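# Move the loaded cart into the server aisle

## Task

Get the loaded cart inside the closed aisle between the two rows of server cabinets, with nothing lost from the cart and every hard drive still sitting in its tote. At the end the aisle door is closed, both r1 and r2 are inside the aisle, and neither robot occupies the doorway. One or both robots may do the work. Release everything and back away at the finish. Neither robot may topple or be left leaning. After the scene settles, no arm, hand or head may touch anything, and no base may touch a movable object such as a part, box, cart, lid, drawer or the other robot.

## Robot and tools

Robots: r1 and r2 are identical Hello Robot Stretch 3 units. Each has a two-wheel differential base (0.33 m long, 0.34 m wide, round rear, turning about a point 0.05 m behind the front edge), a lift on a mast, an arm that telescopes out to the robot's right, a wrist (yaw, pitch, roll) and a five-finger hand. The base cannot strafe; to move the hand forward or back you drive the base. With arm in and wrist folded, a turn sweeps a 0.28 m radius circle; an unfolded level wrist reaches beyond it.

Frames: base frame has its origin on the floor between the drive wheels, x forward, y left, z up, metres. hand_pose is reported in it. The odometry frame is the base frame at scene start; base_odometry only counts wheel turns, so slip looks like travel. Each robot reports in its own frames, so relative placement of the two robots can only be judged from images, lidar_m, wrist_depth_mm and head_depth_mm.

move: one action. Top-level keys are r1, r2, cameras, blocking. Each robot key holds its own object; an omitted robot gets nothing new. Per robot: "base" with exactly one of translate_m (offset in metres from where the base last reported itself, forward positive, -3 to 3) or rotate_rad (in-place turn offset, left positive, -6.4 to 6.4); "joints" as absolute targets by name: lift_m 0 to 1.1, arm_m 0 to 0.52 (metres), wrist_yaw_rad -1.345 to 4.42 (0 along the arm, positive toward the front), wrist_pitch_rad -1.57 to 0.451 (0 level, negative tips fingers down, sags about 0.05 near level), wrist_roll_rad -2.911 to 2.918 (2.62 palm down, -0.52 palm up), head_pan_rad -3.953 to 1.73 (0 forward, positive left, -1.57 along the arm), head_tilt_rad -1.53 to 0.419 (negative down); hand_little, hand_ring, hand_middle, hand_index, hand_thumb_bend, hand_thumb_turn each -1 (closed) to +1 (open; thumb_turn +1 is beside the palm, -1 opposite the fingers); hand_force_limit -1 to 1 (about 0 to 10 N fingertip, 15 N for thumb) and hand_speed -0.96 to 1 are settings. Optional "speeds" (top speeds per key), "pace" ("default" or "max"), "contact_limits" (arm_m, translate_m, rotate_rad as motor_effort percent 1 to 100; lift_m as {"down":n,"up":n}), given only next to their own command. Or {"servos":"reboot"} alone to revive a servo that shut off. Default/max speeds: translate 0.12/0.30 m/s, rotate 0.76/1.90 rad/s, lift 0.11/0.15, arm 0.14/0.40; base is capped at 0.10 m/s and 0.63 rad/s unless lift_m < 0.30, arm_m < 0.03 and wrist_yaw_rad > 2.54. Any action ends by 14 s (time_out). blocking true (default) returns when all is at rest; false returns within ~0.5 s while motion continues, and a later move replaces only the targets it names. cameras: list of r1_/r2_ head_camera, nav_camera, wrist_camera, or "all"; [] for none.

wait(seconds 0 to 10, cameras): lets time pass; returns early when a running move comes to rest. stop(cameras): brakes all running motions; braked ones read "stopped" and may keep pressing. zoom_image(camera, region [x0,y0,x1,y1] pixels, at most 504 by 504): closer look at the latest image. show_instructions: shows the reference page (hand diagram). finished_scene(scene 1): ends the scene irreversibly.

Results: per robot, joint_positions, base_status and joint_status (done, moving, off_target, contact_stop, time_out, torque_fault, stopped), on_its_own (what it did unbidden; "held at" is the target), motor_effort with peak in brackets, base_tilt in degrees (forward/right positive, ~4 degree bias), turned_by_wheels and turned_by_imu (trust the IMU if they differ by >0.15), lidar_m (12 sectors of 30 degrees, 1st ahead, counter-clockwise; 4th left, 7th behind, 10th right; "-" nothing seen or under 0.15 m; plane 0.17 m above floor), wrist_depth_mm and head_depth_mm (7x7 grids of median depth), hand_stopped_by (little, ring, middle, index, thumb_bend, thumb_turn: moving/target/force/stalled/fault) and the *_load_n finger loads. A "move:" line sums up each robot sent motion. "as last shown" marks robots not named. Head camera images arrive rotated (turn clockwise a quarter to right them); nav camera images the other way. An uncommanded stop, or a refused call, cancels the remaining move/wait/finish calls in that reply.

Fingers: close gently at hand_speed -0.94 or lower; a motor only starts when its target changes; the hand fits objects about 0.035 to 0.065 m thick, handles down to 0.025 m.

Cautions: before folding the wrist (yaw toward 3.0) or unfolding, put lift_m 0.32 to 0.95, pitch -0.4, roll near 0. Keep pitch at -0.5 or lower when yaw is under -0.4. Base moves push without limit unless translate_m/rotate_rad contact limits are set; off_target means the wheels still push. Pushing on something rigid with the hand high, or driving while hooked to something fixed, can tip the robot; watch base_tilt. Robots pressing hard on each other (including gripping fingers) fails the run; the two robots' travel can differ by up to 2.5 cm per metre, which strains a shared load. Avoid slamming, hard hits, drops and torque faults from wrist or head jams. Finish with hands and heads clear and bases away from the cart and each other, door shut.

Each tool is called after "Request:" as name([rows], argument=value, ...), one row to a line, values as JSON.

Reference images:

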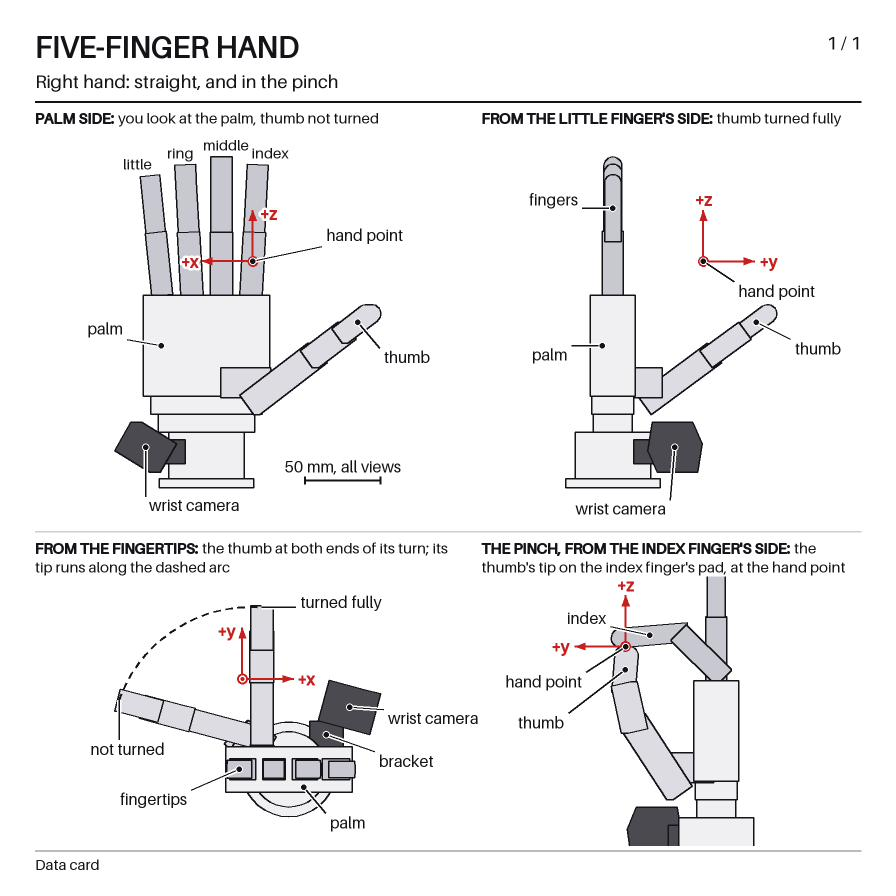

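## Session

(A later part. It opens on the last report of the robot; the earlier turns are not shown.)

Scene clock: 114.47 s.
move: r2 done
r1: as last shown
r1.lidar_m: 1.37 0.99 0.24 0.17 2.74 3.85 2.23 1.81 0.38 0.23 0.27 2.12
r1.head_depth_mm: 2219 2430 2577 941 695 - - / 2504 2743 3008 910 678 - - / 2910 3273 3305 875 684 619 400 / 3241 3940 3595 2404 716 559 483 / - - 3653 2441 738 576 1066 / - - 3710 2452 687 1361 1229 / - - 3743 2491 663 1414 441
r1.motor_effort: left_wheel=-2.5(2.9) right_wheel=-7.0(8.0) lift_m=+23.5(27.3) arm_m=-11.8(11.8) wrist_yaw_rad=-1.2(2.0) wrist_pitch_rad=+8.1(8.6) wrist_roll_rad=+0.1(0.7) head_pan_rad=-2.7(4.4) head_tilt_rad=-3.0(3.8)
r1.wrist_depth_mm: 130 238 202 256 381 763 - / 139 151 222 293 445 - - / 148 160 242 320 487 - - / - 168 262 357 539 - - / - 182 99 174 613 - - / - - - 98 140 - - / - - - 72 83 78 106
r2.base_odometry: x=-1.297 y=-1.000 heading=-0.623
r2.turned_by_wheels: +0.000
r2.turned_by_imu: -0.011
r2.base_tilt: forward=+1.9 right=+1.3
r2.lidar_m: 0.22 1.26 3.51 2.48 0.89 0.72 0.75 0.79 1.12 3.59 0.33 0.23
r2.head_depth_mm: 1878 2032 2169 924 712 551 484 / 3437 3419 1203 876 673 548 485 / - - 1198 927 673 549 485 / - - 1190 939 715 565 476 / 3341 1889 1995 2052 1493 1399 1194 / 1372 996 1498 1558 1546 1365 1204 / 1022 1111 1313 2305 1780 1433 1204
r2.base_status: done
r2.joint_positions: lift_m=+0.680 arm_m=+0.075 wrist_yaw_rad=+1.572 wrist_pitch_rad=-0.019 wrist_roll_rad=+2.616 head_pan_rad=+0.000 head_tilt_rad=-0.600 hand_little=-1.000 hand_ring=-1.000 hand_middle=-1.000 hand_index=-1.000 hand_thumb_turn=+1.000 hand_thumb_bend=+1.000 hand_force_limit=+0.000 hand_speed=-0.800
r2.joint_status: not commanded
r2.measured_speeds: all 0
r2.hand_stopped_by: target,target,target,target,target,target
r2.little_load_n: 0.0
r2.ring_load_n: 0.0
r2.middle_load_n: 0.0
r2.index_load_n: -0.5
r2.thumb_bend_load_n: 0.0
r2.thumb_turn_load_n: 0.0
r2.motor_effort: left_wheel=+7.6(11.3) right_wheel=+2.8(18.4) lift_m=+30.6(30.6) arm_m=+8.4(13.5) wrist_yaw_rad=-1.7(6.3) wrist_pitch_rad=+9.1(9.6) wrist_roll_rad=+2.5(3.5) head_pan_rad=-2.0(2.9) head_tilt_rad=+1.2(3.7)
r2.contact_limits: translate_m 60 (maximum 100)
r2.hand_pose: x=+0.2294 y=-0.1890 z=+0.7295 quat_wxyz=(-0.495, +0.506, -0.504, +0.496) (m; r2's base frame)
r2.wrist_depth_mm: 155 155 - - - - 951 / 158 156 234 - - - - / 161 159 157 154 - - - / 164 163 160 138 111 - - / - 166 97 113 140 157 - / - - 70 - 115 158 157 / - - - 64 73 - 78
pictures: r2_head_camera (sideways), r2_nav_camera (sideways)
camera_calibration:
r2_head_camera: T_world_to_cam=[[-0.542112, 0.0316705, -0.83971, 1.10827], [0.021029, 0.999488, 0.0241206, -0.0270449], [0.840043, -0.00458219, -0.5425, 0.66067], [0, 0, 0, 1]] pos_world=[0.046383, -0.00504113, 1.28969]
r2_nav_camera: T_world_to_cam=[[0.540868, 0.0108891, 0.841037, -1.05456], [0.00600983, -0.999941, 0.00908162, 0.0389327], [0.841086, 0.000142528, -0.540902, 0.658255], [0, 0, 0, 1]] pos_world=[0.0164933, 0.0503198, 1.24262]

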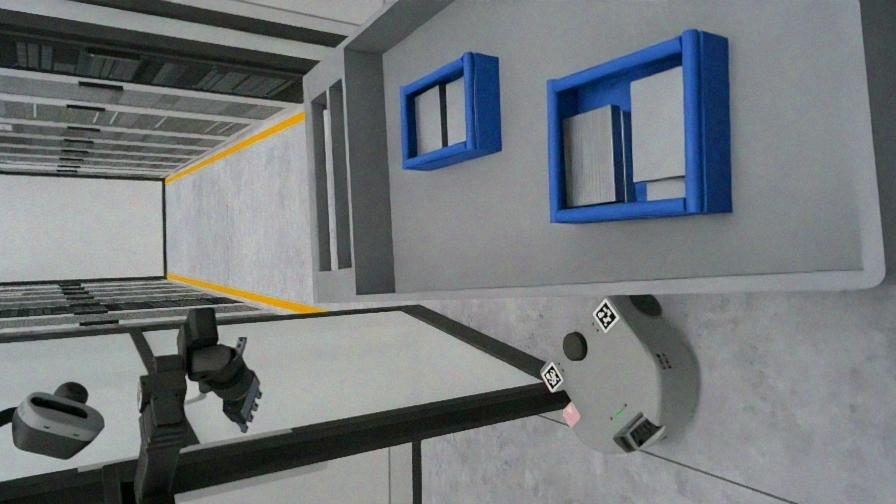

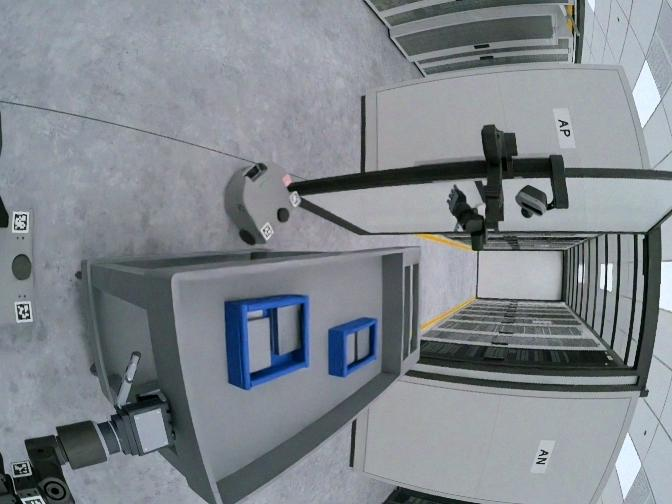

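Request:
move(r2={"joints":{"arm_m":0.0}}, cameras=["r2_head_camera"])

Request:
move(r2={"base":{"translate_m":0.12},"speeds":{"translate_m":0.08},"contact_limits":{"translate_m":60}}, cameras=["r2_head_camera","r2_nav_camera"])

Scene clock: 116.70 s.
move: r2 done
r1: as last shown
r1.lidar_m: 1.37 0.99 0.24 0.17 2.73 3.87 2.22 1.81 0.38 0.23 0.27 2.12
r1.head_depth_mm: 2239 2441 2587 939 694 - - / 2507 2784 2915 904 676 - - / 2971 3277 3353 879 681 621 399 / 3277 3969 3604 2413 731 573 494 / - - 3603 2436 737 576 532 / - - 3742 2453 677 1358 1229 / - - 3754 2515 664 1420 440
r1.motor_effort: left_wheel=-1.9(3.1) right_wheel=-7.2(7.8) lift_m=+22.7(23.0) arm_m=-13.6(13.6) wrist_yaw_rad=-0.7(1.6) wrist_pitch_rad=+8.4(8.5) wrist_roll_rad=+0.0(0.7) head_pan_rad=-2.9(4.9) head_tilt_rad=-3.5(4.1)
r1.wrist_depth_mm: 130 239 203 258 379 742 - / 139 151 223 295 440 - - / 148 158 243 322 476 - - / - 168 262 361 530 - - / - 182 99 175 618 - - / - - - 97 140 - - / - - - 72 82 78 106
r2.base_odometry: x=-1.297 y=-1.000 heading=-0.623
r2.turned_by_wheels: +0.000
r2.turned_by_imu: +0.000
r2.base_tilt: forward=+1.9 right=+1.3
r2.lidar_m: 0.22 1.26 3.50 2.48 0.89 0.72 0.75 0.79 1.13 3.57 0.33 0.24
r2.head_depth_mm: 1874 2026 2159 924 711 556 485 / 3468 3475 1209 873 686 547 486 / - - 1201 925 670 549 486 / - - 1195 941 718 565 477 / 3339 1902 2003 2032 1500 1396 1196 / 1373 999 1501 1550 1538 1363 1205 / 1023 1112 1317 2324 1771 1431 1206
r2.base_status: not commanded
r2.joint_positions: lift_m=+0.680 arm_m=+0.000 wrist_yaw_rad=+1.565 wrist_pitch_rad=-0.022 wrist_roll_rad=+2.616 head_pan_rad=+0.000 head_tilt_rad=-0.600 hand_little=-1.000 hand_ring=-1.000 hand_middle=-1.000 hand_index=-1.000 hand_thumb_turn=+1.000 hand_thumb_bend=+1.000 hand_force_limit=+0.000 hand_speed=-0.800
r2.joint_status: all done
r2.measured_speeds: all 0
r2.hand_stopped_by: target,target,target,target,target,target
r2.little_load_n: 0.0
r2.ring_load_n: 0.0
r2.middle_load_n: 0.0
r2.index_load_n: -2.0
r2.thumb_bend_load_n: 0.0
r2.thumb_turn_load_n: 0.0
r2.motor_effort: left_wheel=+7.3(7.7) right_wheel=+3.1(3.3) lift_m=+32.7(33.0) arm_m=-15.2(20.4) wrist_yaw_rad=+4.4(5.0) wrist_pitch_rad=+9.6(9.9) wrist_roll_rad=+2.4(2.7) head_pan_rad=-2.0(2.8) head_tilt_rad=+2.2(2.8)
r2.contact_limits: translate_m 60 (maximum 100)
r2.hand_pose: x=+0.2294 y=-0.1156 z=+0.7288 quat_wxyz=(-0.492, +0.505, -0.506, +0.496) (m; r2's base frame)
r2.wrist_depth_mm: 156 - - - - - 931 / 159 157 404 - - - 208 / 162 160 157 156 - - 186 / 166 163 160 138 111 114 174 / - 166 95 113 141 156 165 / - - 70 - 115 158 157 / - - - 64 73 - 79
pictures: r2_head_camera (sideways)
camera_calibration:
r2_head_camera: T_world_to_cam=[[-0.542112, 0.0316705, -0.83971, 1.10827], [0.021029, 0.999488, 0.0241206, -0.0270449], [0.840043, -0.00458219, -0.5425, 0.66067], [0, 0, 0, 1]] pos_world=[0.046383, -0.00504113, 1.28969]

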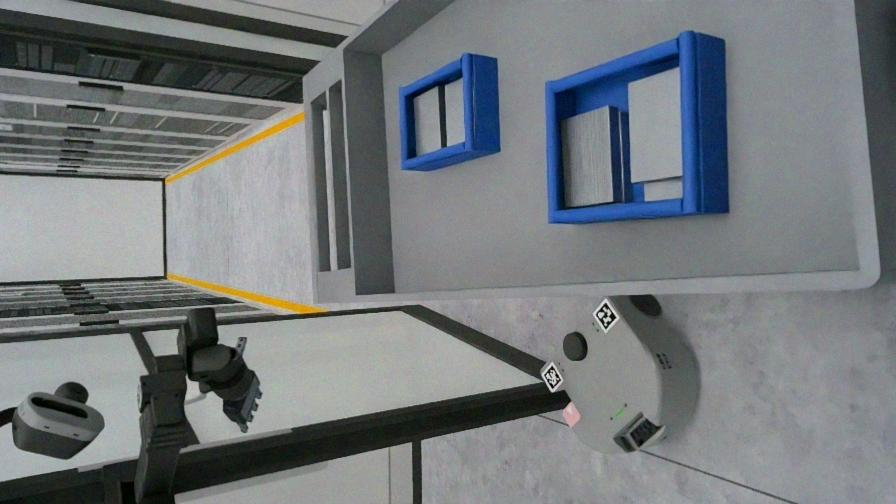

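Scene clock: 119.13 s.
move: r2 done
r1: as last shown
r1.lidar_m: 1.37 0.99 0.24 0.17 2.75 3.86 2.22 1.81 0.36 0.17 0.15 0.38
r1.head_depth_mm: 2216 2387 2605 939 700 - - / 2512 2794 2972 909 719 - - / 2947 3213 3345 878 681 592 468 / 3296 3926 3616 2411 681 575 493 / - - 3662 2445 735 595 495 / - - 3671 2492 708 599 478 / - - 3673 2498 685 587 502
r1.motor_effort: left_wheel=-1.8(2.9) right_wheel=-6.3(7.8) lift_m=+22.5(22.9) arm_m=-15.6(15.6) wrist_yaw_rad=-0.6(1.6) wrist_pitch_rad=+8.3(8.5) wrist_roll_rad=+0.2(0.5) head_pan_rad=-2.1(4.2) head_tilt_rad=-3.7(3.7)
r1.wrist_depth_mm: 130 236 203 255 383 769 - / 139 151 221 295 436 - - / 148 159 244 326 476 - - / - 169 263 356 531 - - / - 183 99 175 607 - - / - - - 98 139 - - / - - - 72 82 78 105
r2.base_odometry: x=-1.200 y=-1.070 heading=-0.623
r2.turned_by_wheels: +0.000
r2.turned_by_imu: +0.000
r2.base_tilt: forward=+1.9 right=+1.4
r2.lidar_m: 0.22 1.14 3.43 2.88 1.05 0.83 0.87 0.92 1.30 4.14 0.34 0.23
r2.head_depth_mm: 2258 1964 2096 899 713 558 486 / 3411 3462 1162 881 683 549 485 / - - 1199 901 670 549 487 / - - 1186 944 718 573 482 / 3289 3267 1864 1835 1695 1333 1173 / 1321 829 1424 1494 1455 1314 1203 / 939 973 1149 2153 1776 1371 1205
r2.base_status: done
r2.joint_positions: lift_m=+0.680 arm_m=+0.000 wrist_yaw_rad=+1.573 wrist_pitch_rad=-0.021 wrist_roll_rad=+2.616 head_pan_rad=+0.000 head_tilt_rad=-0.600 hand_little=-1.000 hand_ring=-1.000 hand_middle=-1.000 hand_index=-1.000 hand_thumb_turn=+1.000 hand_thumb_bend=+1.000 hand_force_limit=+0.000 hand_speed=-0.800
r2.joint_status: not commanded
r2.measured_speeds: all 0
r2.hand_stopped_by: target,target,target,target,target,target
r2.little_load_n: 0.0
r2.ring_load_n: 0.0
r2.middle_load_n: 0.0
r2.index_load_n: -1.0
r2.thumb_bend_load_n: 0.0
r2.thumb_turn_load_n: 0.0
r2.motor_effort: left_wheel=+1.1(12.0) right_wheel=+8.1(14.1) lift_m=+35.2(35.6) arm_m=-12.6(15.4) wrist_yaw_rad=-2.1(4.8) wrist_pitch_rad=+9.5(9.9) wrist_roll_rad=+2.4(2.7) head_pan_rad=-1.4(2.6) head_tilt_rad=+2.1(2.7)
r2.contact_limits: translate_m 60 (maximum 100)
r2.hand_pose: x=+0.2291 y=-0.1136 z=+0.7289 quat_wxyz=(-0.494, +0.507, -0.504, +0.495) (m; r2's base frame)
r2.wrist_depth_mm: 158 - - - - - 951 / 162 159 322 - - - 969 / 164 162 158 156 - - 189 / 167 165 161 138 111 114 178 / - 168 95 113 140 155 165 / - - 70 - 115 157 156 / - - - 64 73 - 78
pictures: r2_head_camera (sideways), r2_nav_camera (sideways)
camera_calibration:
r2_head_camera: T_world_to_cam=[[-0.542112, 0.0316705, -0.83971, 1.10827], [0.021029, 0.999488, 0.0241206, -0.0270449], [0.840043, -0.00458219, -0.5425, 0.66067], [0, 0, 0, 1]] pos_world=[0.046383, -0.00504113, 1.28969]
r2_nav_camera: T_world_to_cam=[[0.540868, 0.0108891, 0.841037, -1.05456], [0.00600983, -0.999941, 0.00908162, 0.0389327], [0.841086, 0.000142528, -0.540902, 0.658255], [0, 0, 0, 1]] pos_world=[0.0164933, 0.0503198, 1.24262]

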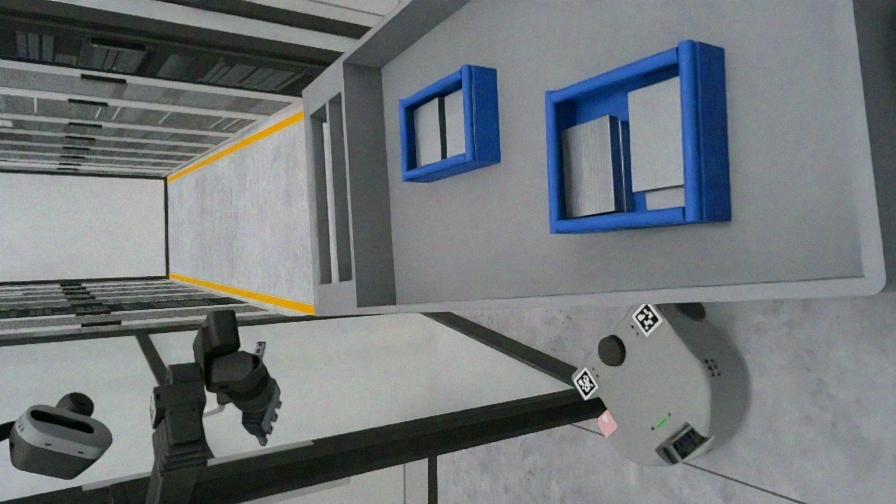

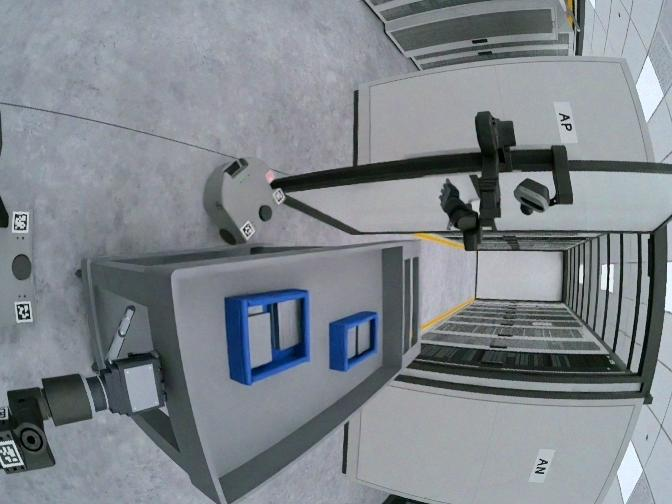

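Request:
zoom_image(camera="r2_nav_camera", region=[0, 230, 300, 504])

Request:
move(r2={"joints":{"head_pan_rad":-0.5,"head_tilt_rad":-1.1}}, cameras=["r2_head_camera","r2_wrist_camera"])

Scaled by 1.680 from the camera's 672x504 image, which has a finer 792x594 frame.

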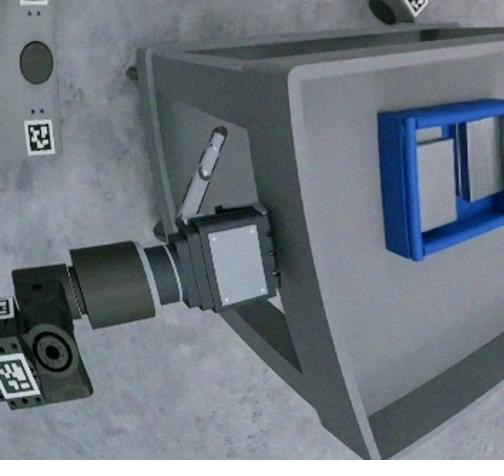

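Scene clock: 120.80 s.
move: r2 done
r1: as last shown
r1.lidar_m: 1.36 0.99 0.24 0.17 2.74 3.85 2.22 1.81 0.36 0.17 0.15 0.38
r1.head_depth_mm: 2205 2416 2585 933 700 - - / 2562 2777 2977 907 718 - - / 2954 3285 3313 877 684 592 468 / 3331 3965 3510 2422 686 573 493 / - - 3636 2453 733 594 495 / - - 3732 2482 707 598 478 / - - 3716 2477 684 587 502
r1.motor_effort: left_wheel=-1.3(2.8) right_wheel=-7.1(7.7) lift_m=+22.6(22.7) arm_m=-17.0(17.0) wrist_yaw_rad=+0.1(1.6) wrist_pitch_rad=+7.8(8.4) wrist_roll_rad=+0.2(0.5) head_pan_rad=-2.2(4.3) head_tilt_rad=-2.8(3.6)
r1.wrist_depth_mm: 130 237 200 256 382 778 - / 139 150 222 293 450 - - / 148 159 243 323 478 - - / - 169 262 354 538 - - / - 183 99 174 595 - - / - - - 98 139 - - / - - - 72 82 78 106
r2.base_odometry: x=-1.200 y=-1.070 heading=-0.623
r2.turned_by_wheels: +0.000
r2.turned_by_imu: +0.000
r2.base_tilt: forward=+1.9 right=+1.2
r2.lidar_m: 0.22 1.15 3.43 2.87 1.05 0.83 0.87 0.92 1.30 4.14 0.34 0.23
r2.head_depth_mm: 2112 1822 612 1430 1290 410 1051 / 2125 689 639 829 1257 431 1046 / 2132 699 639 538 486 1154 939 / 2042 728 641 525 980 1175 939 / 814 730 609 571 702 1138 953 / 831 730 599 569 537 1175 1075 / 788 718 618 579 1278 1175 1079
r2.base_status: not commanded
r2.joint_positions: lift_m=+0.680 arm_m=+0.000 wrist_yaw_rad=+1.573 wrist_pitch_rad=-0.021 wrist_roll_rad=+2.616 head_pan_rad=-0.507 head_tilt_rad=-1.095 hand_little=-1.000 hand_ring=-1.000 hand_middle=-1.000 hand_index=-1.000 hand_thumb_turn=+1.000 hand_thumb_bend=+1.000 hand_force_limit=+0.000 hand_speed=-0.800
r2.joint_status: all done
r2.measured_speeds: all 0
r2.hand_stopped_by: target,target,target,target,target,target
r2.little_load_n: 0.0
r2.ring_load_n: 0.0
r2.middle_load_n: 0.0
r2.index_load_n: -0.5
r2.thumb_bend_load_n: 0.0
r2.thumb_turn_load_n: 0.0
r2.motor_effort: left_wheel=+1.1(2.2) right_wheel=+8.0(8.5) lift_m=+36.7(37.0) arm_m=-11.1(12.0) wrist_yaw_rad=-2.2(3.4) wrist_pitch_rad=+9.4(9.8) wrist_roll_rad=+2.3(2.6) head_pan_rad=-2.3(4.3) head_tilt_rad=-7.4(7.5)
r2.contact_limits: translate_m 60 (maximum 100)
r2.hand_pose: x=+0.2291 y=-0.1136 z=+0.7289 quat_wxyz=(-0.494, +0.507, -0.504, +0.495) (m; r2's base frame)
r2.wrist_depth_mm: 159 - - - - - 936 / 162 159 322 - - - 971 / 164 162 158 156 - - 189 / 168 166 162 138 111 115 178 / - 168 95 113 140 155 164 / - - 70 - 116 157 156 / - - - 64 73 - 78
pictures: r2_head_camera (sideways), r2_wrist_camera
camera_calibration:
r2_head_camera: T_world_to_cam=[[-0.750894, 0.452905, -0.480661, 0.641639], [0.511155, 0.859415, 0.011256, -0.0133001], [0.418186, -0.23724, -0.876834, 1.09809], [0, 0, 0, 1]] pos_world=[0.029396, -0.0186601, 1.2714]
r2_wrist_camera: T_world_to_cam=[[0.0139676, 0.885774, -0.463906, 0.499284], [-0.164546, 0.459663, 0.872717, -0.553619], [0.986271, 0.0641441, 0.152171, -0.176157], [0, 0, 0, 1]] pos_world=[0.0756686, -0.176476, 0.741579]

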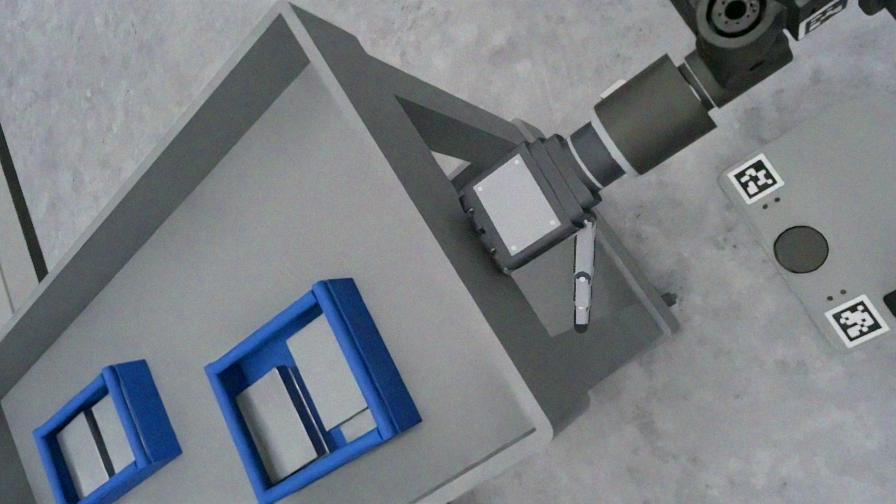

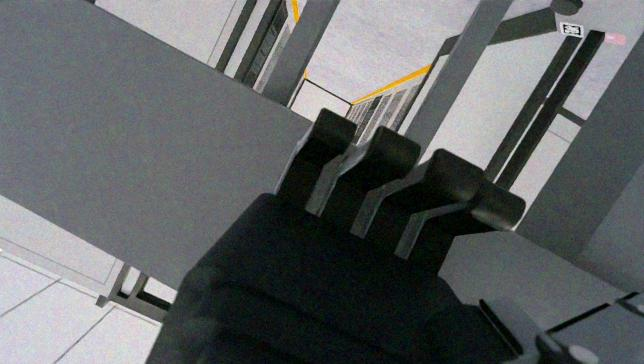

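Request:
move(r2={"base":{"translate_m":-0.28},"joints":{"head_pan_rad":0,"head_tilt_rad":-0.65}}, cameras=[])

Request:
move(r2={"base":{"rotate_rad":-0.45},"joints":{"wrist_yaw_rad":2.1}}, cameras=[])

Request:
move(r2={"base":{"translate_m":0.26}}, cameras=[])

Request:
move(r2={"base":{"rotate_rad":0.46}}, cameras=["r2_head_camera","r2_nav_camera"])

Scene clock: 125.70 s.
move: r2 done
r1: as last shown
r1.lidar_m: 1.37 0.99 0.24 0.17 2.73 3.86 2.22 1.81 0.36 0.17 0.15 0.38
r1.head_depth_mm: 2235 2386 2598 938 701 - - / 2488 2750 2980 908 720 - - / 2939 3186 3296 880 684 592 469 / 3303 3947 3586 2393 682 573 492 / - - 3595 2451 731 591 496 / - - 3667 2469 706 598 479 / - - 3734 2488 686 587 501
r1.motor_effort: left_wheel=-1.9(2.9) right_wheel=-6.8(7.9) lift_m=+22.5(22.8) arm_m=-18.4(18.5) wrist_yaw_rad=+0.4(2.0) wrist_pitch_rad=+7.8(8.4) wrist_roll_rad=+0.0(0.7) head_pan_rad=-2.2(4.7) head_tilt_rad=-3.9(4.0)
r1.wrist_depth_mm: 130 239 203 257 380 774 - / 138 151 223 293 443 - - / 149 159 242 323 467 - - / - 168 264 357 534 - - / - 182 99 174 614 - - / - - - 98 140 - - / - - - 72 82 78 106
r2.base_odometry: x=-1.427 y=-0.907 heading=-0.623
r2.turned_by_wheels: +0.000
r2.turned_by_imu: +0.000
r2.base_tilt: forward=+1.9 right=+1.3
r2.lidar_m: 0.50 1.44 3.62 1.95 0.67 0.58 0.59 0.63 0.89 2.84 3.82 0.53
r2.head_depth_mm: 1966 2155 1133 863 706 999 1046 / 3397 3072 1182 864 691 1165 1118 / - - 1125 816 683 1176 1097 / - - 1216 842 682 905 1094 / 3347 2017 2074 2015 1585 1371 1174 / 1065 1370 1583 1747 1580 1383 1178 / 1088 1345 2463 2145 1692 1378 1172
r2.base_status: done
r2.joint_positions: lift_m=+0.680 arm_m=+0.000 wrist_yaw_rad=+1.572 wrist_pitch_rad=-0.018 wrist_roll_rad=+2.616 head_pan_rad=-0.001 head_tilt_rad=-0.651 hand_little=-1.000 hand_ring=-1.000 hand_middle=-1.000 hand_index=-1.000 hand_thumb_turn=+1.000 hand_thumb_bend=+1.000 hand_force_limit=+0.000 hand_speed=-0.800
r2.joint_status: all done
r2.measured_speeds: all 0
r2.hand_stopped_by: target,target,target,target,target,target
r2.little_load_n: 0.0
r2.ring_load_n: 0.0
r2.middle_load_n: -0.5
r2.index_load_n: 0.0
r2.thumb_bend_load_n: 0.0
r2.thumb_turn_load_n: 0.0
r2.motor_effort: left_wheel=-7.1(10.7) right_wheel=+0.5(9.6) lift_m=+39.3(39.9) arm_m=-6.0(10.0) wrist_yaw_rad=-1.2(2.9) wrist_pitch_rad=+9.1(9.5) wrist_roll_rad=+2.4(2.7) head_pan_rad=+3.9(6.6) head_tilt_rad=+3.5(6.6)
r2.hand_pose: x=+0.2295 y=-0.1140 z=+0.7297 quat_wxyz=(-0.495, +0.506, -0.504, +0.496) (m; r2's base frame)
r2.wrist_depth_mm: - - - - - 415 969 / - 444 - - - 420 - / - - 443 126 - 431 - / - - - 137 111 - - / - - 94 110 141 - - / - - 70 - 116 - - / - - - 64 73 - 79
pictures: none
No camera images: "cameras" was empty.

Scene clock: 127.53 s.
move: r2 done
r1: as last shown
r1.lidar_m: 1.37 0.99 0.24 0.17 2.74 3.87 2.22 1.81 0.36 0.17 0.15 0.38
r1.head_depth_mm: 2189 2388 2580 935 702 - - / 2531 2752 3020 914 721 - - / 2935 3248 3271 881 682 591 467 / 3337 - 3537 2410 682 572 492 / - - 3600 2431 734 594 497 / - - 3681 2450 711 598 477 / - - 3789 2513 683 589 501
r1.thumb_bend_load_n: 0.5
r1.motor_effort: left_wheel=-1.5(3.0) right_wheel=-7.1(7.6) lift_m=+22.4(23.0) arm_m=-18.1(18.4) wrist_yaw_rad=-0.2(1.5) wrist_pitch_rad=+7.6(8.5) wrist_roll_rad=+0.3(0.5) head_pan_rad=-1.1(4.2) head_tilt_rad=-2.7(3.9)
r1.wrist_depth_mm: 129 237 203 257 378 762 - / 138 151 221 295 443 - - / 148 159 242 322 480 - - / - 168 263 358 547 - - / - 181 99 174 611 - - / - - - 97 139 - - / - - - 72 82 78 106
r2.base_odometry: x=-1.427 y=-0.907 heading=-1.073
r2.turned_by_wheels: -0.450
r2.turned_by_imu: -0.451
r2.base_tilt: forward=+1.8 right=+1.3
r2.lidar_m: 0.52 0.50 2.54 3.86 1.58 0.63 0.58 0.59 0.64 0.98 5.08 3.81
r2.head_depth_mm: 3601 3764 2929 2125 1673 1364 1166 / 2361 2774 2817 2108 1658 1379 1169 / 2236 2532 2759 804 925 1181 1168 / 2152 2383 2644 875 1302 1148 1141 / 2072 2301 1151 875 718 1182 1099 / 2526 3082 1219 826 662 1124 966 / - - 1159 825 631 1289 1169
r2.base_status: done
r2.joint_positions: lift_m=+0.680 arm_m=+0.000 wrist_yaw_rad=+2.099 wrist_pitch_rad=-0.018 wrist_roll_rad=+2.616 head_pan_rad=+0.000 head_tilt_rad=-0.650 hand_little=-1.000 hand_ring=-1.000 hand_middle=-1.000 hand_index=-1.000 hand_thumb_turn=+1.000 hand_thumb_bend=+1.000 hand_force_limit=+0.000 hand_speed=-0.800
r2.joint_status: all done
r2.measured_speeds: all 0
r2.hand_stopped_by: target,target,target,target,target,target
r2.little_load_n: 0.0
r2.ring_load_n: 0.0
r2.middle_load_n: 0.0
r2.index_load_n: 0.0
r2.thumb_bend_load_n: 0.0
r2.thumb_turn_load_n: 0.0
r2.motor_effort: left_wheel=+7.7(12.2) right_wheel=-5.6(10.1) lift_m=+39.0(39.7) arm_m=-4.6(6.3) wrist_yaw_rad=+1.4(3.9) wrist_pitch_rad=+8.9(9.2) wrist_roll_rad=+2.4(2.6) head_pan_rad=+3.7(4.6) head_tilt_rad=+3.7(5.2)
r2.hand_pose: x=+0.1799 y=+0.0080 z=+0.7298 quat_wxyz=(-0.607, +0.619, -0.355, +0.350) (m; r2's base frame)
r2.wrist_depth_mm: - - - - - - - / - 477 - - 492 - - / - - 487 126 501 - - / - - - 138 111 - - / - - 94 110 140 - - / - - 70 - 115 - - / - - - 64 73 - 78
pictures: none
No camera images: "cameras" was empty.

Scene clock: 131.23 s.
move: r2 done
r1.base_odometry: x=-1.823 y=+1.978 heading=-1.688
r1.turned_by_wheels: +0.000
r1.turned_by_imu: +0.000
r1.base_tilt: forward=-0.1 right=-0.4
r1.lidar_m: 1.37 0.99 0.24 0.17 2.74 3.88 2.22 1.81 0.36 0.17 0.15 0.38
r1.head_depth_mm: 2207 2429 2591 939 701 - - / 2557 2787 2974 909 719 - - / 2955 3220 3275 876 683 591 469 / 3306 3948 3489 2383 685 571 492 / - - 3637 2430 735 593 498 / - - 3725 2488 707 599 477 / - - 3737 2511 683 587 500
r1.base_status: not commanded
r1.joint_positions: lift_m=+0.950 arm_m=+0.000 wrist_yaw_rad=+2.918 wrist_pitch_rad=-0.382 wrist_roll_rad=+0.000 head_pan_rad=-1.300 head_tilt_rad=-0.600 hand_little=+1.000 hand_ring=+1.000 hand_middle=+1.000 hand_index=+1.000 hand_thumb_turn=+1.000 hand_thumb_bend=+1.000 hand_force_limit=+0.000 hand_speed=-0.800
r1.joint_status: not commanded
r1.measured_speeds: all 0
r1.hand_stopped_by: target,target,target,target,target,target
r1.little_load_n: 0.0
r1.ring_load_n: 0.0
r1.middle_load_n: 0.0
r1.index_load_n: 0.0
r1.thumb_bend_load_n: 0.0
r1.thumb_turn_load_n: 0.0
r1.motor_effort: left_wheel=-2.2(2.8) right_wheel=-6.8(7.8) lift_m=+22.6(22.9) arm_m=-18.3(18.5) wrist_yaw_rad=-0.7(1.9) wrist_pitch_rad=+7.8(8.4) wrist_roll_rad=+0.0(0.7) head_pan_rad=-2.9(4.2) head_tilt_rad=-3.1(3.9)
r1.hand_pose: x=+0.0869 y=+0.0755 z=+1.0061 quat_wxyz=(-0.083, +0.302, +0.772, +0.553) (m; r1's base frame)
r1.wrist_depth_mm: 129 236 200 258 383 777 - / 139 151 222 296 441 - - / 148 160 244 324 482 - - / - 168 262 360 538 - - / - 181 99 174 610 - - / - - - 97 140 - - / - - - 72 82 78 106
r2.base_odometry: x=-1.303 y=-1.135 heading=-1.073
r2.turned_by_wheels: +0.000
r2.turned_by_imu: +0.000
r2.base_tilt: forward=+1.9 right=+1.3
r2.lidar_m: 0.28 0.27 0.29 3.55 2.21 0.93 0.84 0.83 0.90 1.36 5.32 0.38
r2.head_depth_mm: 3437 3731 2921 2109 1664 1376 1166 / 2127 2378 2630 2143 1661 1304 1172 / 2014 2246 2528 2132 640 567 810 / 1920 2145 2409 2064 681 519 1007 / 1850 2062 2267 841 683 561 958 / 1841 2778 1114 846 664 562 469 / 3552 - 1098 817 645 549 440
r2.base_status: done
r2.joint_positions: lift_m=+0.680 arm_m=+0.000 wrist_yaw_rad=+2.099 wrist_pitch_rad=-0.018 wrist_roll_rad=+2.616 head_pan_rad=+0.000 head_tilt_rad=-0.650 hand_little=-1.000 hand_ring=-1.000 hand_middle=-1.000 hand_index=-1.000 hand_thumb_turn=+1.000 hand_thumb_bend=+1.000 hand_force_limit=+0.000 hand_speed=-0.800
r2.joint_status: not commanded
r2.measured_speeds: all 0
r2.hand_stopped_by: target,target,target,target,target,target
r2.little_load_n: 0.0
r2.ring_load_n: 0.0
r2.middle_load_n: 0.0
r2.index_load_n: 0.0
r2.thumb_bend_load_n: 0.0
r2.thumb_turn_load_n: -0.5
r2.motor_effort: left_wheel=+9.2(11.1) right_wheel=-1.1(9.4) lift_m=+38.7(39.3) arm_m=-1.6(4.9) wrist_yaw_rad=+1.4(2.0) wrist_pitch_rad=+9.1(9.1) wrist_roll_rad=+2.4(2.8) head_pan_rad=+3.8(4.4) head_tilt_rad=+4.0(5.4)
r2.hand_pose: x=+0.1799 y=+0.0080 z=+0.7298 quat_wxyz=(-0.607, +0.619, -0.355, +0.350) (m; r2's base frame)
r2.wrist_depth_mm: - 253 - - - - 935 / - 256 260 - - - 306 / - 263 263 139 - - 280 / - 271 270 137 111 304 281 / - - 94 110 140 276 286 / - - 70 - 115 282 283 / - - - 64 73 - 78
pictures: none
No camera images: "cameras" was empty.

Scene clock: 133.07 s.
move: r2 done
r1: as last shown
r1.base_tilt: forward=-0.2 right=-0.4
r1.lidar_m: 1.37 0.99 0.24 0.17 2.73 3.85 2.23 1.81 0.36 0.17 0.15 0.38
r1.head_depth_mm: 2228 2420 2604 939 701 - - / 2512 2793 2952 908 722 - - / 2963 3243 3366 877 683 593 468 / 3344 3997 3610 2374 684 573 493 / - - 3657 2438 732 593 495 / - - 3661 2464 711 598 478 / - - 3742 2501 683 587 500
r1.motor_effort: left_wheel=-2.2(2.9) right_wheel=-7.4(7.8) lift_m=+22.6(22.9) arm_m=-18.3(18.5) wrist_yaw_rad=+0.0(1.7) wrist_pitch_rad=+7.4(8.2) wrist_roll_rad=+0.3(0.5) head_pan_rad=-2.4(4.3) head_tilt_rad=-3.4(3.8)
r1.wrist_depth_mm: 130 239 202 256 384 781 - / 139 152 222 295 443 - - / 148 158 243 324 479 - - / - 169 264 357 550 - - / - 182 99 174 622 - - / - - - 98 140 - - / - - - 72 82 78 106
r2.base_odometry: x=-1.303 y=-1.135 heading=-0.613
r2.turned_by_wheels: +0.460
r2.turned_by_imu: +0.461
r2.base_tilt: forward=+1.9 right=+1.3
r2.lidar_m: 0.27 0.28 3.56 2.65 0.99 0.84 0.83 0.88 1.26 4.16 0.41 0.29
r2.head_depth_mm: 1776 1922 2184 798 675 558 657 / 3191 3127 1133 866 680 559 955 / - - 1110 845 661 558 960 / - - 1105 852 639 560 942 / 3807 3752 1099 873 663 560 552 / 1563 1607 1610 1562 664 535 527 / 1218 899 1325 1480 1481 1343 1177
r2.base_status: done
r2.joint_positions: lift_m=+0.680 arm_m=+0.000 wrist_yaw_rad=+2.099 wrist_pitch_rad=-0.018 wrist_roll_rad=+2.616 head_pan_rad=+0.000 head_tilt_rad=-0.650 hand_little=-1.000 hand_ring=-1.000 hand_middle=-1.000 hand_index=-1.000 hand_thumb_turn=+1.000 hand_thumb_bend=+1.000 hand_force_limit=+0.000 hand_speed=-0.800
r2.joint_status: not commanded
r2.measured_speeds: all 0
r2.hand_stopped_by: target,target,target,target,target,target
r2.little_load_n: 0.0
r2.ring_load_n: 0.0
r2.middle_load_n: 0.0
r2.index_load_n: 0.0
r2.thumb_bend_load_n: 0.0
r2.thumb_turn_load_n: -0.5
r2.motor_effort: left_wheel=-7.1(12.8) right_wheel=+7.8(11.0) lift_m=+38.3(38.8) arm_m=-0.4(1.5) wrist_yaw_rad=+0.8(1.8) wrist_pitch_rad=+8.9(9.2) wrist_roll_rad=+2.3(2.6) head_pan_rad=+3.8(4.4) head_tilt_rad=+3.5(4.6)
r2.hand_pose: x=+0.1799 y=+0.0080 z=+0.7298 quat_wxyz=(-0.607, +0.619, -0.355, +0.350) (m; r2's base frame)
r2.wrist_depth_mm: 155 263 - - - 266 - / 162 174 196 - 283 282 - / 169 181 198 126 273 - - / 176 190 208 137 111 - - / - 204 95 110 140 - - / - - 70 - 115 - - / - - - 64 73 - 78
pictures: r2_head_camera (sideways), r2_nav_camera (sideways)
camera_calibration:
r2_head_camera: T_world_to_cam=[[-0.583623, 0.0316633, -0.811407, 1.0716], [0.0221296, 0.999489, 0.0230856, -0.0256978], [0.811723, -0.00448284, -0.584025, 0.71488], [0, 0, 0, 1]] pos_world=[0.0456944, -0.00504114, 1.28761]
r2_nav_camera: T_world_to_cam=[[0.582462, 0.0109613, 0.812784, -1.01793], [0.0065823, -0.99994, 0.00876829, 0.0393374], [0.812831, 0.000242785, -0.5825, 0.712582], [0, 0, 0, 1]] pos_world=[0.0134386, 0.0503198, 1.24209]

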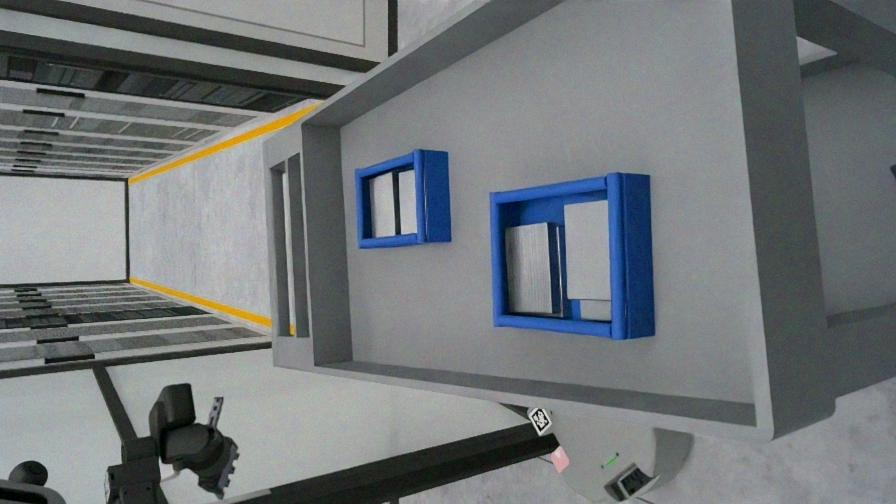

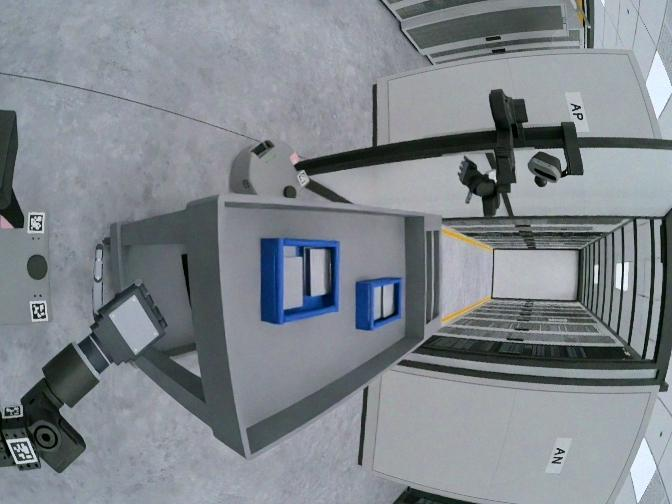

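Request:
move(r2={"joints":{"wrist_yaw_rad":2.35}}, cameras=[])

Request:
move(r2={"base":{"translate_m":0.22},"speeds":{"translate_m":0.07},"contact_limits":{"translate_m":60}}, cameras=["r2_head_camera","r2_nav_camera"])

Scene clock: 134.53 s.
move: r2 done
r1: as last shown
r1.lidar_m: 1.37 0.99 0.24 0.17 2.74 3.87 2.22 1.81 0.36 0.17 0.15 0.38
r1.head_depth_mm: 2198 2414 2595 944 700 - - / 2508 2775 2953 908 721 - - / 2935 3183 3315 877 683 592 467 / 3329 3960 3564 2385 683 572 493 / - - 3646 2425 735 594 498 / - - 3755 2462 708 599 478 / - - 3797 2499 682 587 503
r1.motor_effort: left_wheel=-1.6(2.5) right_wheel=-7.3(7.5) lift_m=+22.6(22.8) arm_m=-18.2(18.6) wrist_yaw_rad=-0.6(1.9) wrist_pitch_rad=+7.7(8.3) wrist_roll_rad=+0.0(0.6) head_pan_rad=-1.3(3.8) head_tilt_rad=-2.9(4.1)
r1.wrist_depth_mm: 130 238 203 256 376 758 - / 139 152 222 289 435 - - / 148 159 245 322 482 - - / - 168 263 358 538 - - / - 182 99 174 611 - - / - - - 98 140 - - / - - - 72 82 78 106
r2.base_odometry: x=-1.303 y=-1.135 heading=-0.613
r2.turned_by_wheels: +0.000
r2.turned_by_imu: +0.000
r2.base_tilt: forward=+1.8 right=+1.2
r2.lidar_m: 0.27 0.28 3.54 2.65 0.98 0.84 0.83 0.88 1.26 4.16 0.41 0.29
r2.head_depth_mm: 1770 1939 2177 804 678 555 657 / 3149 3151 1135 870 679 558 957 / - - 1105 850 662 560 959 / - - 1109 854 639 560 935 / 3828 3804 1099 876 664 560 552 / 1552 1625 1609 1582 665 533 528 / 1221 895 1315 1468 1477 1350 1173
r2.base_status: not commanded
r2.joint_positions: lift_m=+0.680 arm_m=+0.000 wrist_yaw_rad=+2.349 wrist_pitch_rad=-0.018 wrist_roll_rad=+2.616 head_pan_rad=+0.000 head_tilt_rad=-0.650 hand_little=-1.000 hand_ring=-1.000 hand_middle=-1.000 hand_index=-1.000 hand_thumb_turn=+1.000 hand_thumb_bend=+1.000 hand_force_limit=+0.000 hand_speed=-0.800
r2.joint_status: all done
r2.measured_speeds: all 0
r2.hand_stopped_by: target,target,target,target,target,target
r2.little_load_n: 0.0
r2.ring_load_n: 0.0
r2.middle_load_n: 0.0
r2.index_load_n: 0.0
r2.thumb_bend_load_n: 0.0
r2.thumb_turn_load_n: -0.5
r2.motor_effort: left_wheel=-7.7(8.1) right_wheel=+7.6(7.8) lift_m=+38.3(38.5) arm_m=+0.5(0.6) wrist_yaw_rad=+1.5(4.3) wrist_pitch_rad=+9.0(9.1) wrist_roll_rad=+2.4(2.6) head_pan_rad=+3.5(4.1) head_tilt_rad=+2.6(4.3)
r2.hand_pose: x=+0.1357 y=+0.0531 z=+0.7298 quat_wxyz=(-0.646, +0.659, -0.275, +0.271) (m; r2's base frame)
r2.wrist_depth_mm: 158 181 - 263 - - - / 167 184 217 272 - - - / 176 192 225 140 - - - / 186 207 236 138 111 - - / - - 95 110 140 - - / - - 70 - 116 - - / - - - 64 73 - 78
pictures: none
No camera images: "cameras" was empty.

Scene clock: 138.53 s.
move: r2 done
r1: as last shown
r1.lidar_m: 1.37 0.99 0.24 0.17 2.74 3.89 2.22 1.81 0.33 0.16 0.15 -
r1.head_depth_mm: 2237 2426 2590 899 680 - - / 2547 2772 2950 908 702 - - / 2963 3208 3277 873 729 621 469 / 3286 3978 3546 2411 734 559 492 / - - 3599 2442 719 560 496 / - - 3732 2461 699 560 496 / - - 3802 2468 679 602 503
r1.motor_effort: left_wheel=-2.3(3.1) right_wheel=-7.6(7.8) lift_m=+22.6(23.0) arm_m=-17.9(18.7) wrist_yaw_rad=-0.2(2.0) wrist_pitch_rad=+7.9(8.4) wrist_roll_rad=+0.4(0.6) head_pan_rad=-2.1(4.1) head_tilt_rad=-3.0(4.0)
r1.wrist_depth_mm: 130 239 202 254 384 768 - / 139 151 221 293 443 - - / 149 158 244 321 483 - - / - 169 262 359 532 - - / - 182 99 175 625 - - / - - - 98 139 - - / - - - 72 82 78 100
r2.base_odometry: x=-1.123 y=-1.262 heading=-0.613
r2.turned_by_wheels: +0.000
r2.turned_by_imu: -0.001
r2.base_tilt: forward=+1.9 right=+1.3
r2.lidar_m: 0.18 0.19 3.40 3.38 1.28 1.03 1.05 1.11 1.59 5.21 0.29 0.20
r2.head_depth_mm: 1654 1769 1950 1978 660 559 472 / 3182 3138 2610 839 677 558 474 / - - 1080 815 677 532 475 / - - 1078 839 639 532 475 / 3733 3681 1059 874 641 524 475 / 1466 1539 1441 856 652 550 477 / 1170 675 1242 1284 1361 1179 448
r2.base_status: done
r2.joint_positions: lift_m=+0.680 arm_m=+0.000 wrist_yaw_rad=+2.352 wrist_pitch_rad=-0.019 wrist_roll_rad=+2.623 head_pan_rad=+0.000 head_tilt_rad=-0.650 hand_little=-1.000 hand_ring=-1.000 hand_middle=-1.000 hand_index=-1.000 hand_thumb_turn=+1.000 hand_thumb_bend=+1.000 hand_force_limit=+0.000 hand_speed=-0.800
r2.joint_status: not commanded
r2.measured_speeds: all 0
r2.hand_stopped_by: target,target,target,target,target,target
r2.little_load_n: -0.5
r2.ring_load_n: 0.0
r2.middle_load_n: 0.0
r2.index_load_n: 0.0
r2.thumb_bend_load_n: 0.0
r2.thumb_turn_load_n: 0.0
r2.motor_effort: left_wheel=+7.2(12.1) right_wheel=+2.0(15.5) lift_m=+36.5(38.4) arm_m=+2.8(3.0) wrist_yaw_rad=-1.8(28.9) wrist_pitch_rad=+9.1(10.9) wrist_roll_rad=+0.2(2.6) head_pan_rad=+3.7(4.9) head_tilt_rad=+2.9(5.0)
r2.contact_limits: translate_m 60 (maximum 100)
r2.hand_pose: x=+0.1348 y=+0.0538 z=+0.7297 quat_wxyz=(-0.647, +0.658, -0.276, +0.268) (m; r2's base frame)
r2.wrist_depth_mm: 94 722 - - 213 219 - / - 108 971 - 209 - - / 103 113 131 140 213 - - / 108 120 140 138 111 - - / 115 128 97 110 140 - - / 122 130 70 - 116 - - / - - - 64 73 - 78
pictures: r2_head_camera (sideways), r2_nav_camera (sideways)
camera_calibration:
r2_head_camera: T_world_to_cam=[[-0.583575, 0.0316628, -0.811442, 1.07164], [0.0221273, 0.999489, 0.0230869, -0.0256993], [0.811758, -0.00448212, -0.583977, 0.714817], [0, 0, 0, 1]] pos_world=[0.0456946, -0.00504114, 1.28761]
r2_nav_camera: T_world_to_cam=[[0.582397, 0.0109613, 0.812831, -1.01799], [0.00658159, -0.99994, 0.00876874, 0.0393368], [0.812878, 0.000242831, -0.582434, 0.712499], [0, 0, 0, 1]] pos_world=[0.0134386, 0.0503198, 1.24209]

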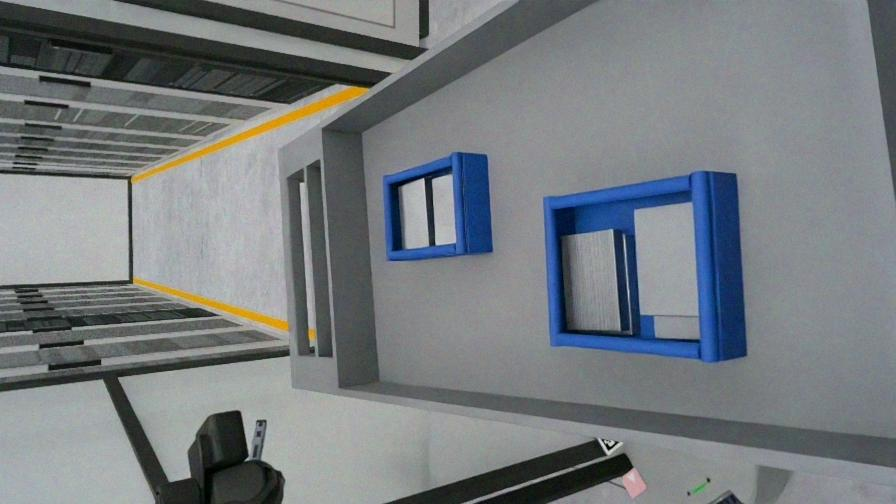

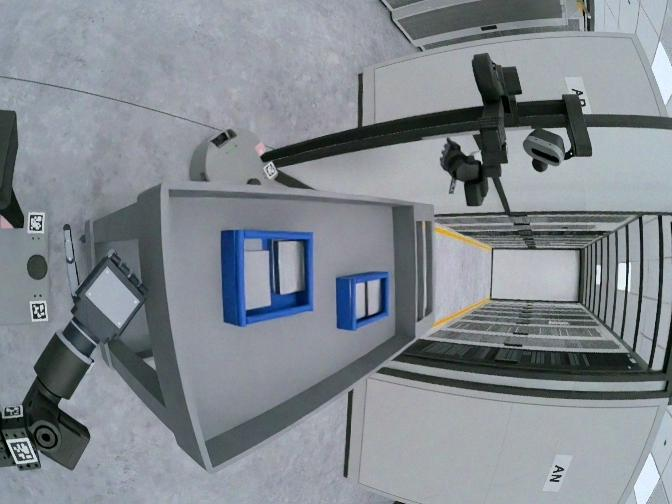

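Request:
move(r1={"base":{"translate_m":0.06},"contact_limits":{"translate_m":45},"speeds":{"translate_m":0.05}}, cameras=["r2_head_camera","r2_nav_camera"])

Scene clock: 142.53 s.
move: r1 done
r1.base_odometry: x=-1.830 y=+1.919 heading=-1.688
r1.turned_by_wheels: +0.000
r1.turned_by_imu: +0.005
r1.base_tilt: forward=-0.2 right=-0.4
r1.lidar_m: 1.31 2.00 0.30 0.19 0.18 3.90 2.26 1.85 0.18 0.15 - -
r1.head_depth_mm: 2279 2511 2642 895 690 - - / 2609 2838 3056 867 725 - - / 2973 3379 3403 2364 730 580 468 / 3450 - 3634 2414 713 561 482 / - - 3578 2403 689 556 484 / - - 3633 2441 671 598 499 / - - 3696 2488 1867 600 502
r1.base_status: done
r1.joint_positions: lift_m=+0.950 arm_m=+0.000 wrist_yaw_rad=+2.918 wrist_pitch_rad=-0.383 wrist_roll_rad=+0.000 head_pan_rad=-1.300 head_tilt_rad=-0.602 hand_little=+1.000 hand_ring=+1.000 hand_middle=+1.000 hand_index=+1.000 hand_thumb_turn=+1.000 hand_thumb_bend=+1.000 hand_force_limit=+0.000 hand_speed=-0.800
r1.joint_status: not commanded
r1.measured_speeds: all 0
r1.hand_stopped_by: target,target,target,target,target,target
r1.little_load_n: 0.0
r1.ring_load_n: 0.0
r1.middle_load_n: 0.0
r1.index_load_n: 0.0
r1.thumb_bend_load_n: 0.0
r1.thumb_turn_load_n: 0.0
r1.on_its_own: left_wheel is at rest, and its effort (+22.0) is outside its rest range (-21 to +21)
r1.motor_effort: left_wheel=+22.0(27.5) right_wheel=+16.2(27.7) lift_m=+31.4(31.4) arm_m=-4.2(18.2) wrist_yaw_rad=-0.9(1.3) wrist_pitch_rad=+7.5(8.6) wrist_roll_rad=+0.1(0.5) head_pan_rad=-2.2(3.6) head_tilt_rad=-1.4(3.8)
r1.contact_limits: translate_m 45 (maximum 100)
r1.hand_pose: x=+0.0869 y=+0.0755 z=+1.0060 quat_wxyz=(-0.083, +0.302, +0.772, +0.553) (m; r1's base frame)
r1.wrist_depth_mm: 130 189 235 315 454 - - / 139 170 265 344 500 - - / 149 164 281 381 534 - - / - 171 280 414 598 - - / - 182 99 174 - - - / - - - 98 140 - - / - - - 72 83 78 96
r2: as last shown
r2.turned_by_imu: +0.000
r2.base_tilt: forward=+1.9 right=+1.2
r2.lidar_m: 0.18 0.19 3.39 3.34 1.28 1.03 1.05 1.11 1.59 5.22 0.29 0.20
r2.head_depth_mm: 1647 1756 1963 2017 655 555 472 / 3147 3139 2628 832 679 557 474 / - - 1091 816 681 535 474 / - - 1071 838 638 533 475 / 3665 3695 1057 877 641 523 476 / 1468 1378 1432 874 665 553 476 / 1161 691 1226 1293 1461 1256 448
r2.motor_effort: left_wheel=+7.2(7.6) right_wheel=+2.3(2.5) lift_m=+34.2(35.4) arm_m=+5.1(5.1) wrist_yaw_rad=-1.5(2.1) wrist_pitch_rad=+8.9(9.3) wrist_roll_rad=+0.0(0.3) head_pan_rad=+3.3(4.2) head_tilt_rad=+2.4(4.3)
r2.contact_limits: translate_m 60 (maximum 100)
r2.hand_pose: x=+0.1348 y=+0.0538 z=+0.7298 quat_wxyz=(-0.647, +0.658, -0.276, +0.268) (m; r2's base frame)
r2.wrist_depth_mm: 95 727 - - 211 217 - / - 109 950 - 208 - - / 104 114 132 140 213 - - / 108 120 140 138 111 - - / 116 128 97 110 140 - - / 123 130 70 - 116 - - / - - - 64 73 - 78
pictures: r2_head_camera (sideways), r2_nav_camera (sideways)
camera_calibration:
r2_head_camera: T_world_to_cam=[[-0.583575, 0.0316628, -0.811442, 1.07164], [0.0221273, 0.999489, 0.0230869, -0.0256993], [0.811758, -0.00448212, -0.583977, 0.714817], [0, 0, 0, 1]] pos_world=[0.0456946, -0.00504114, 1.28761]
r2_nav_camera: T_world_to_cam=[[0.582397, 0.0109613, 0.812831, -1.01799], [0.00658159, -0.99994, 0.00876874, 0.0393368], [0.812878, 0.000242831, -0.582434, 0.712499], [0, 0, 0, 1]] pos_world=[0.0134386, 0.0503198, 1.24209]

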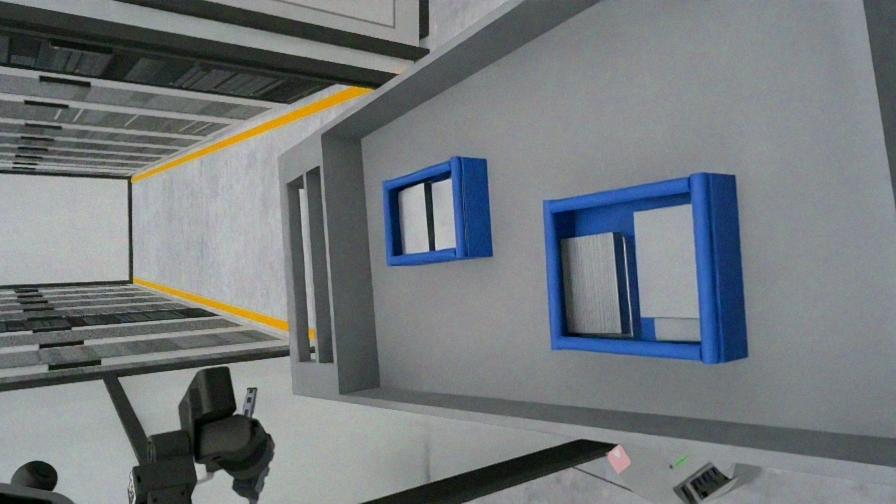

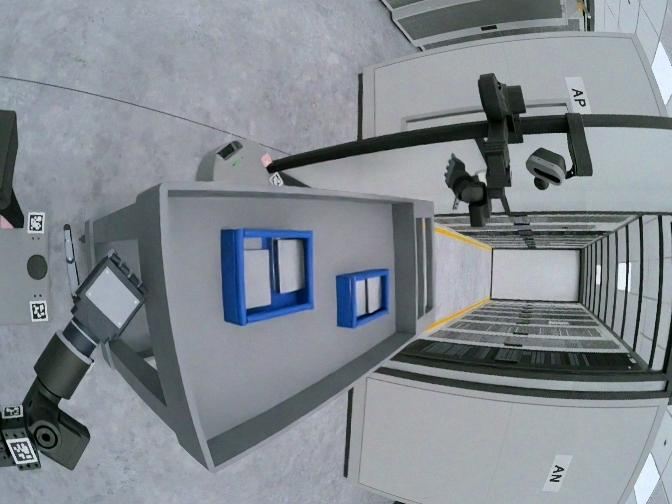

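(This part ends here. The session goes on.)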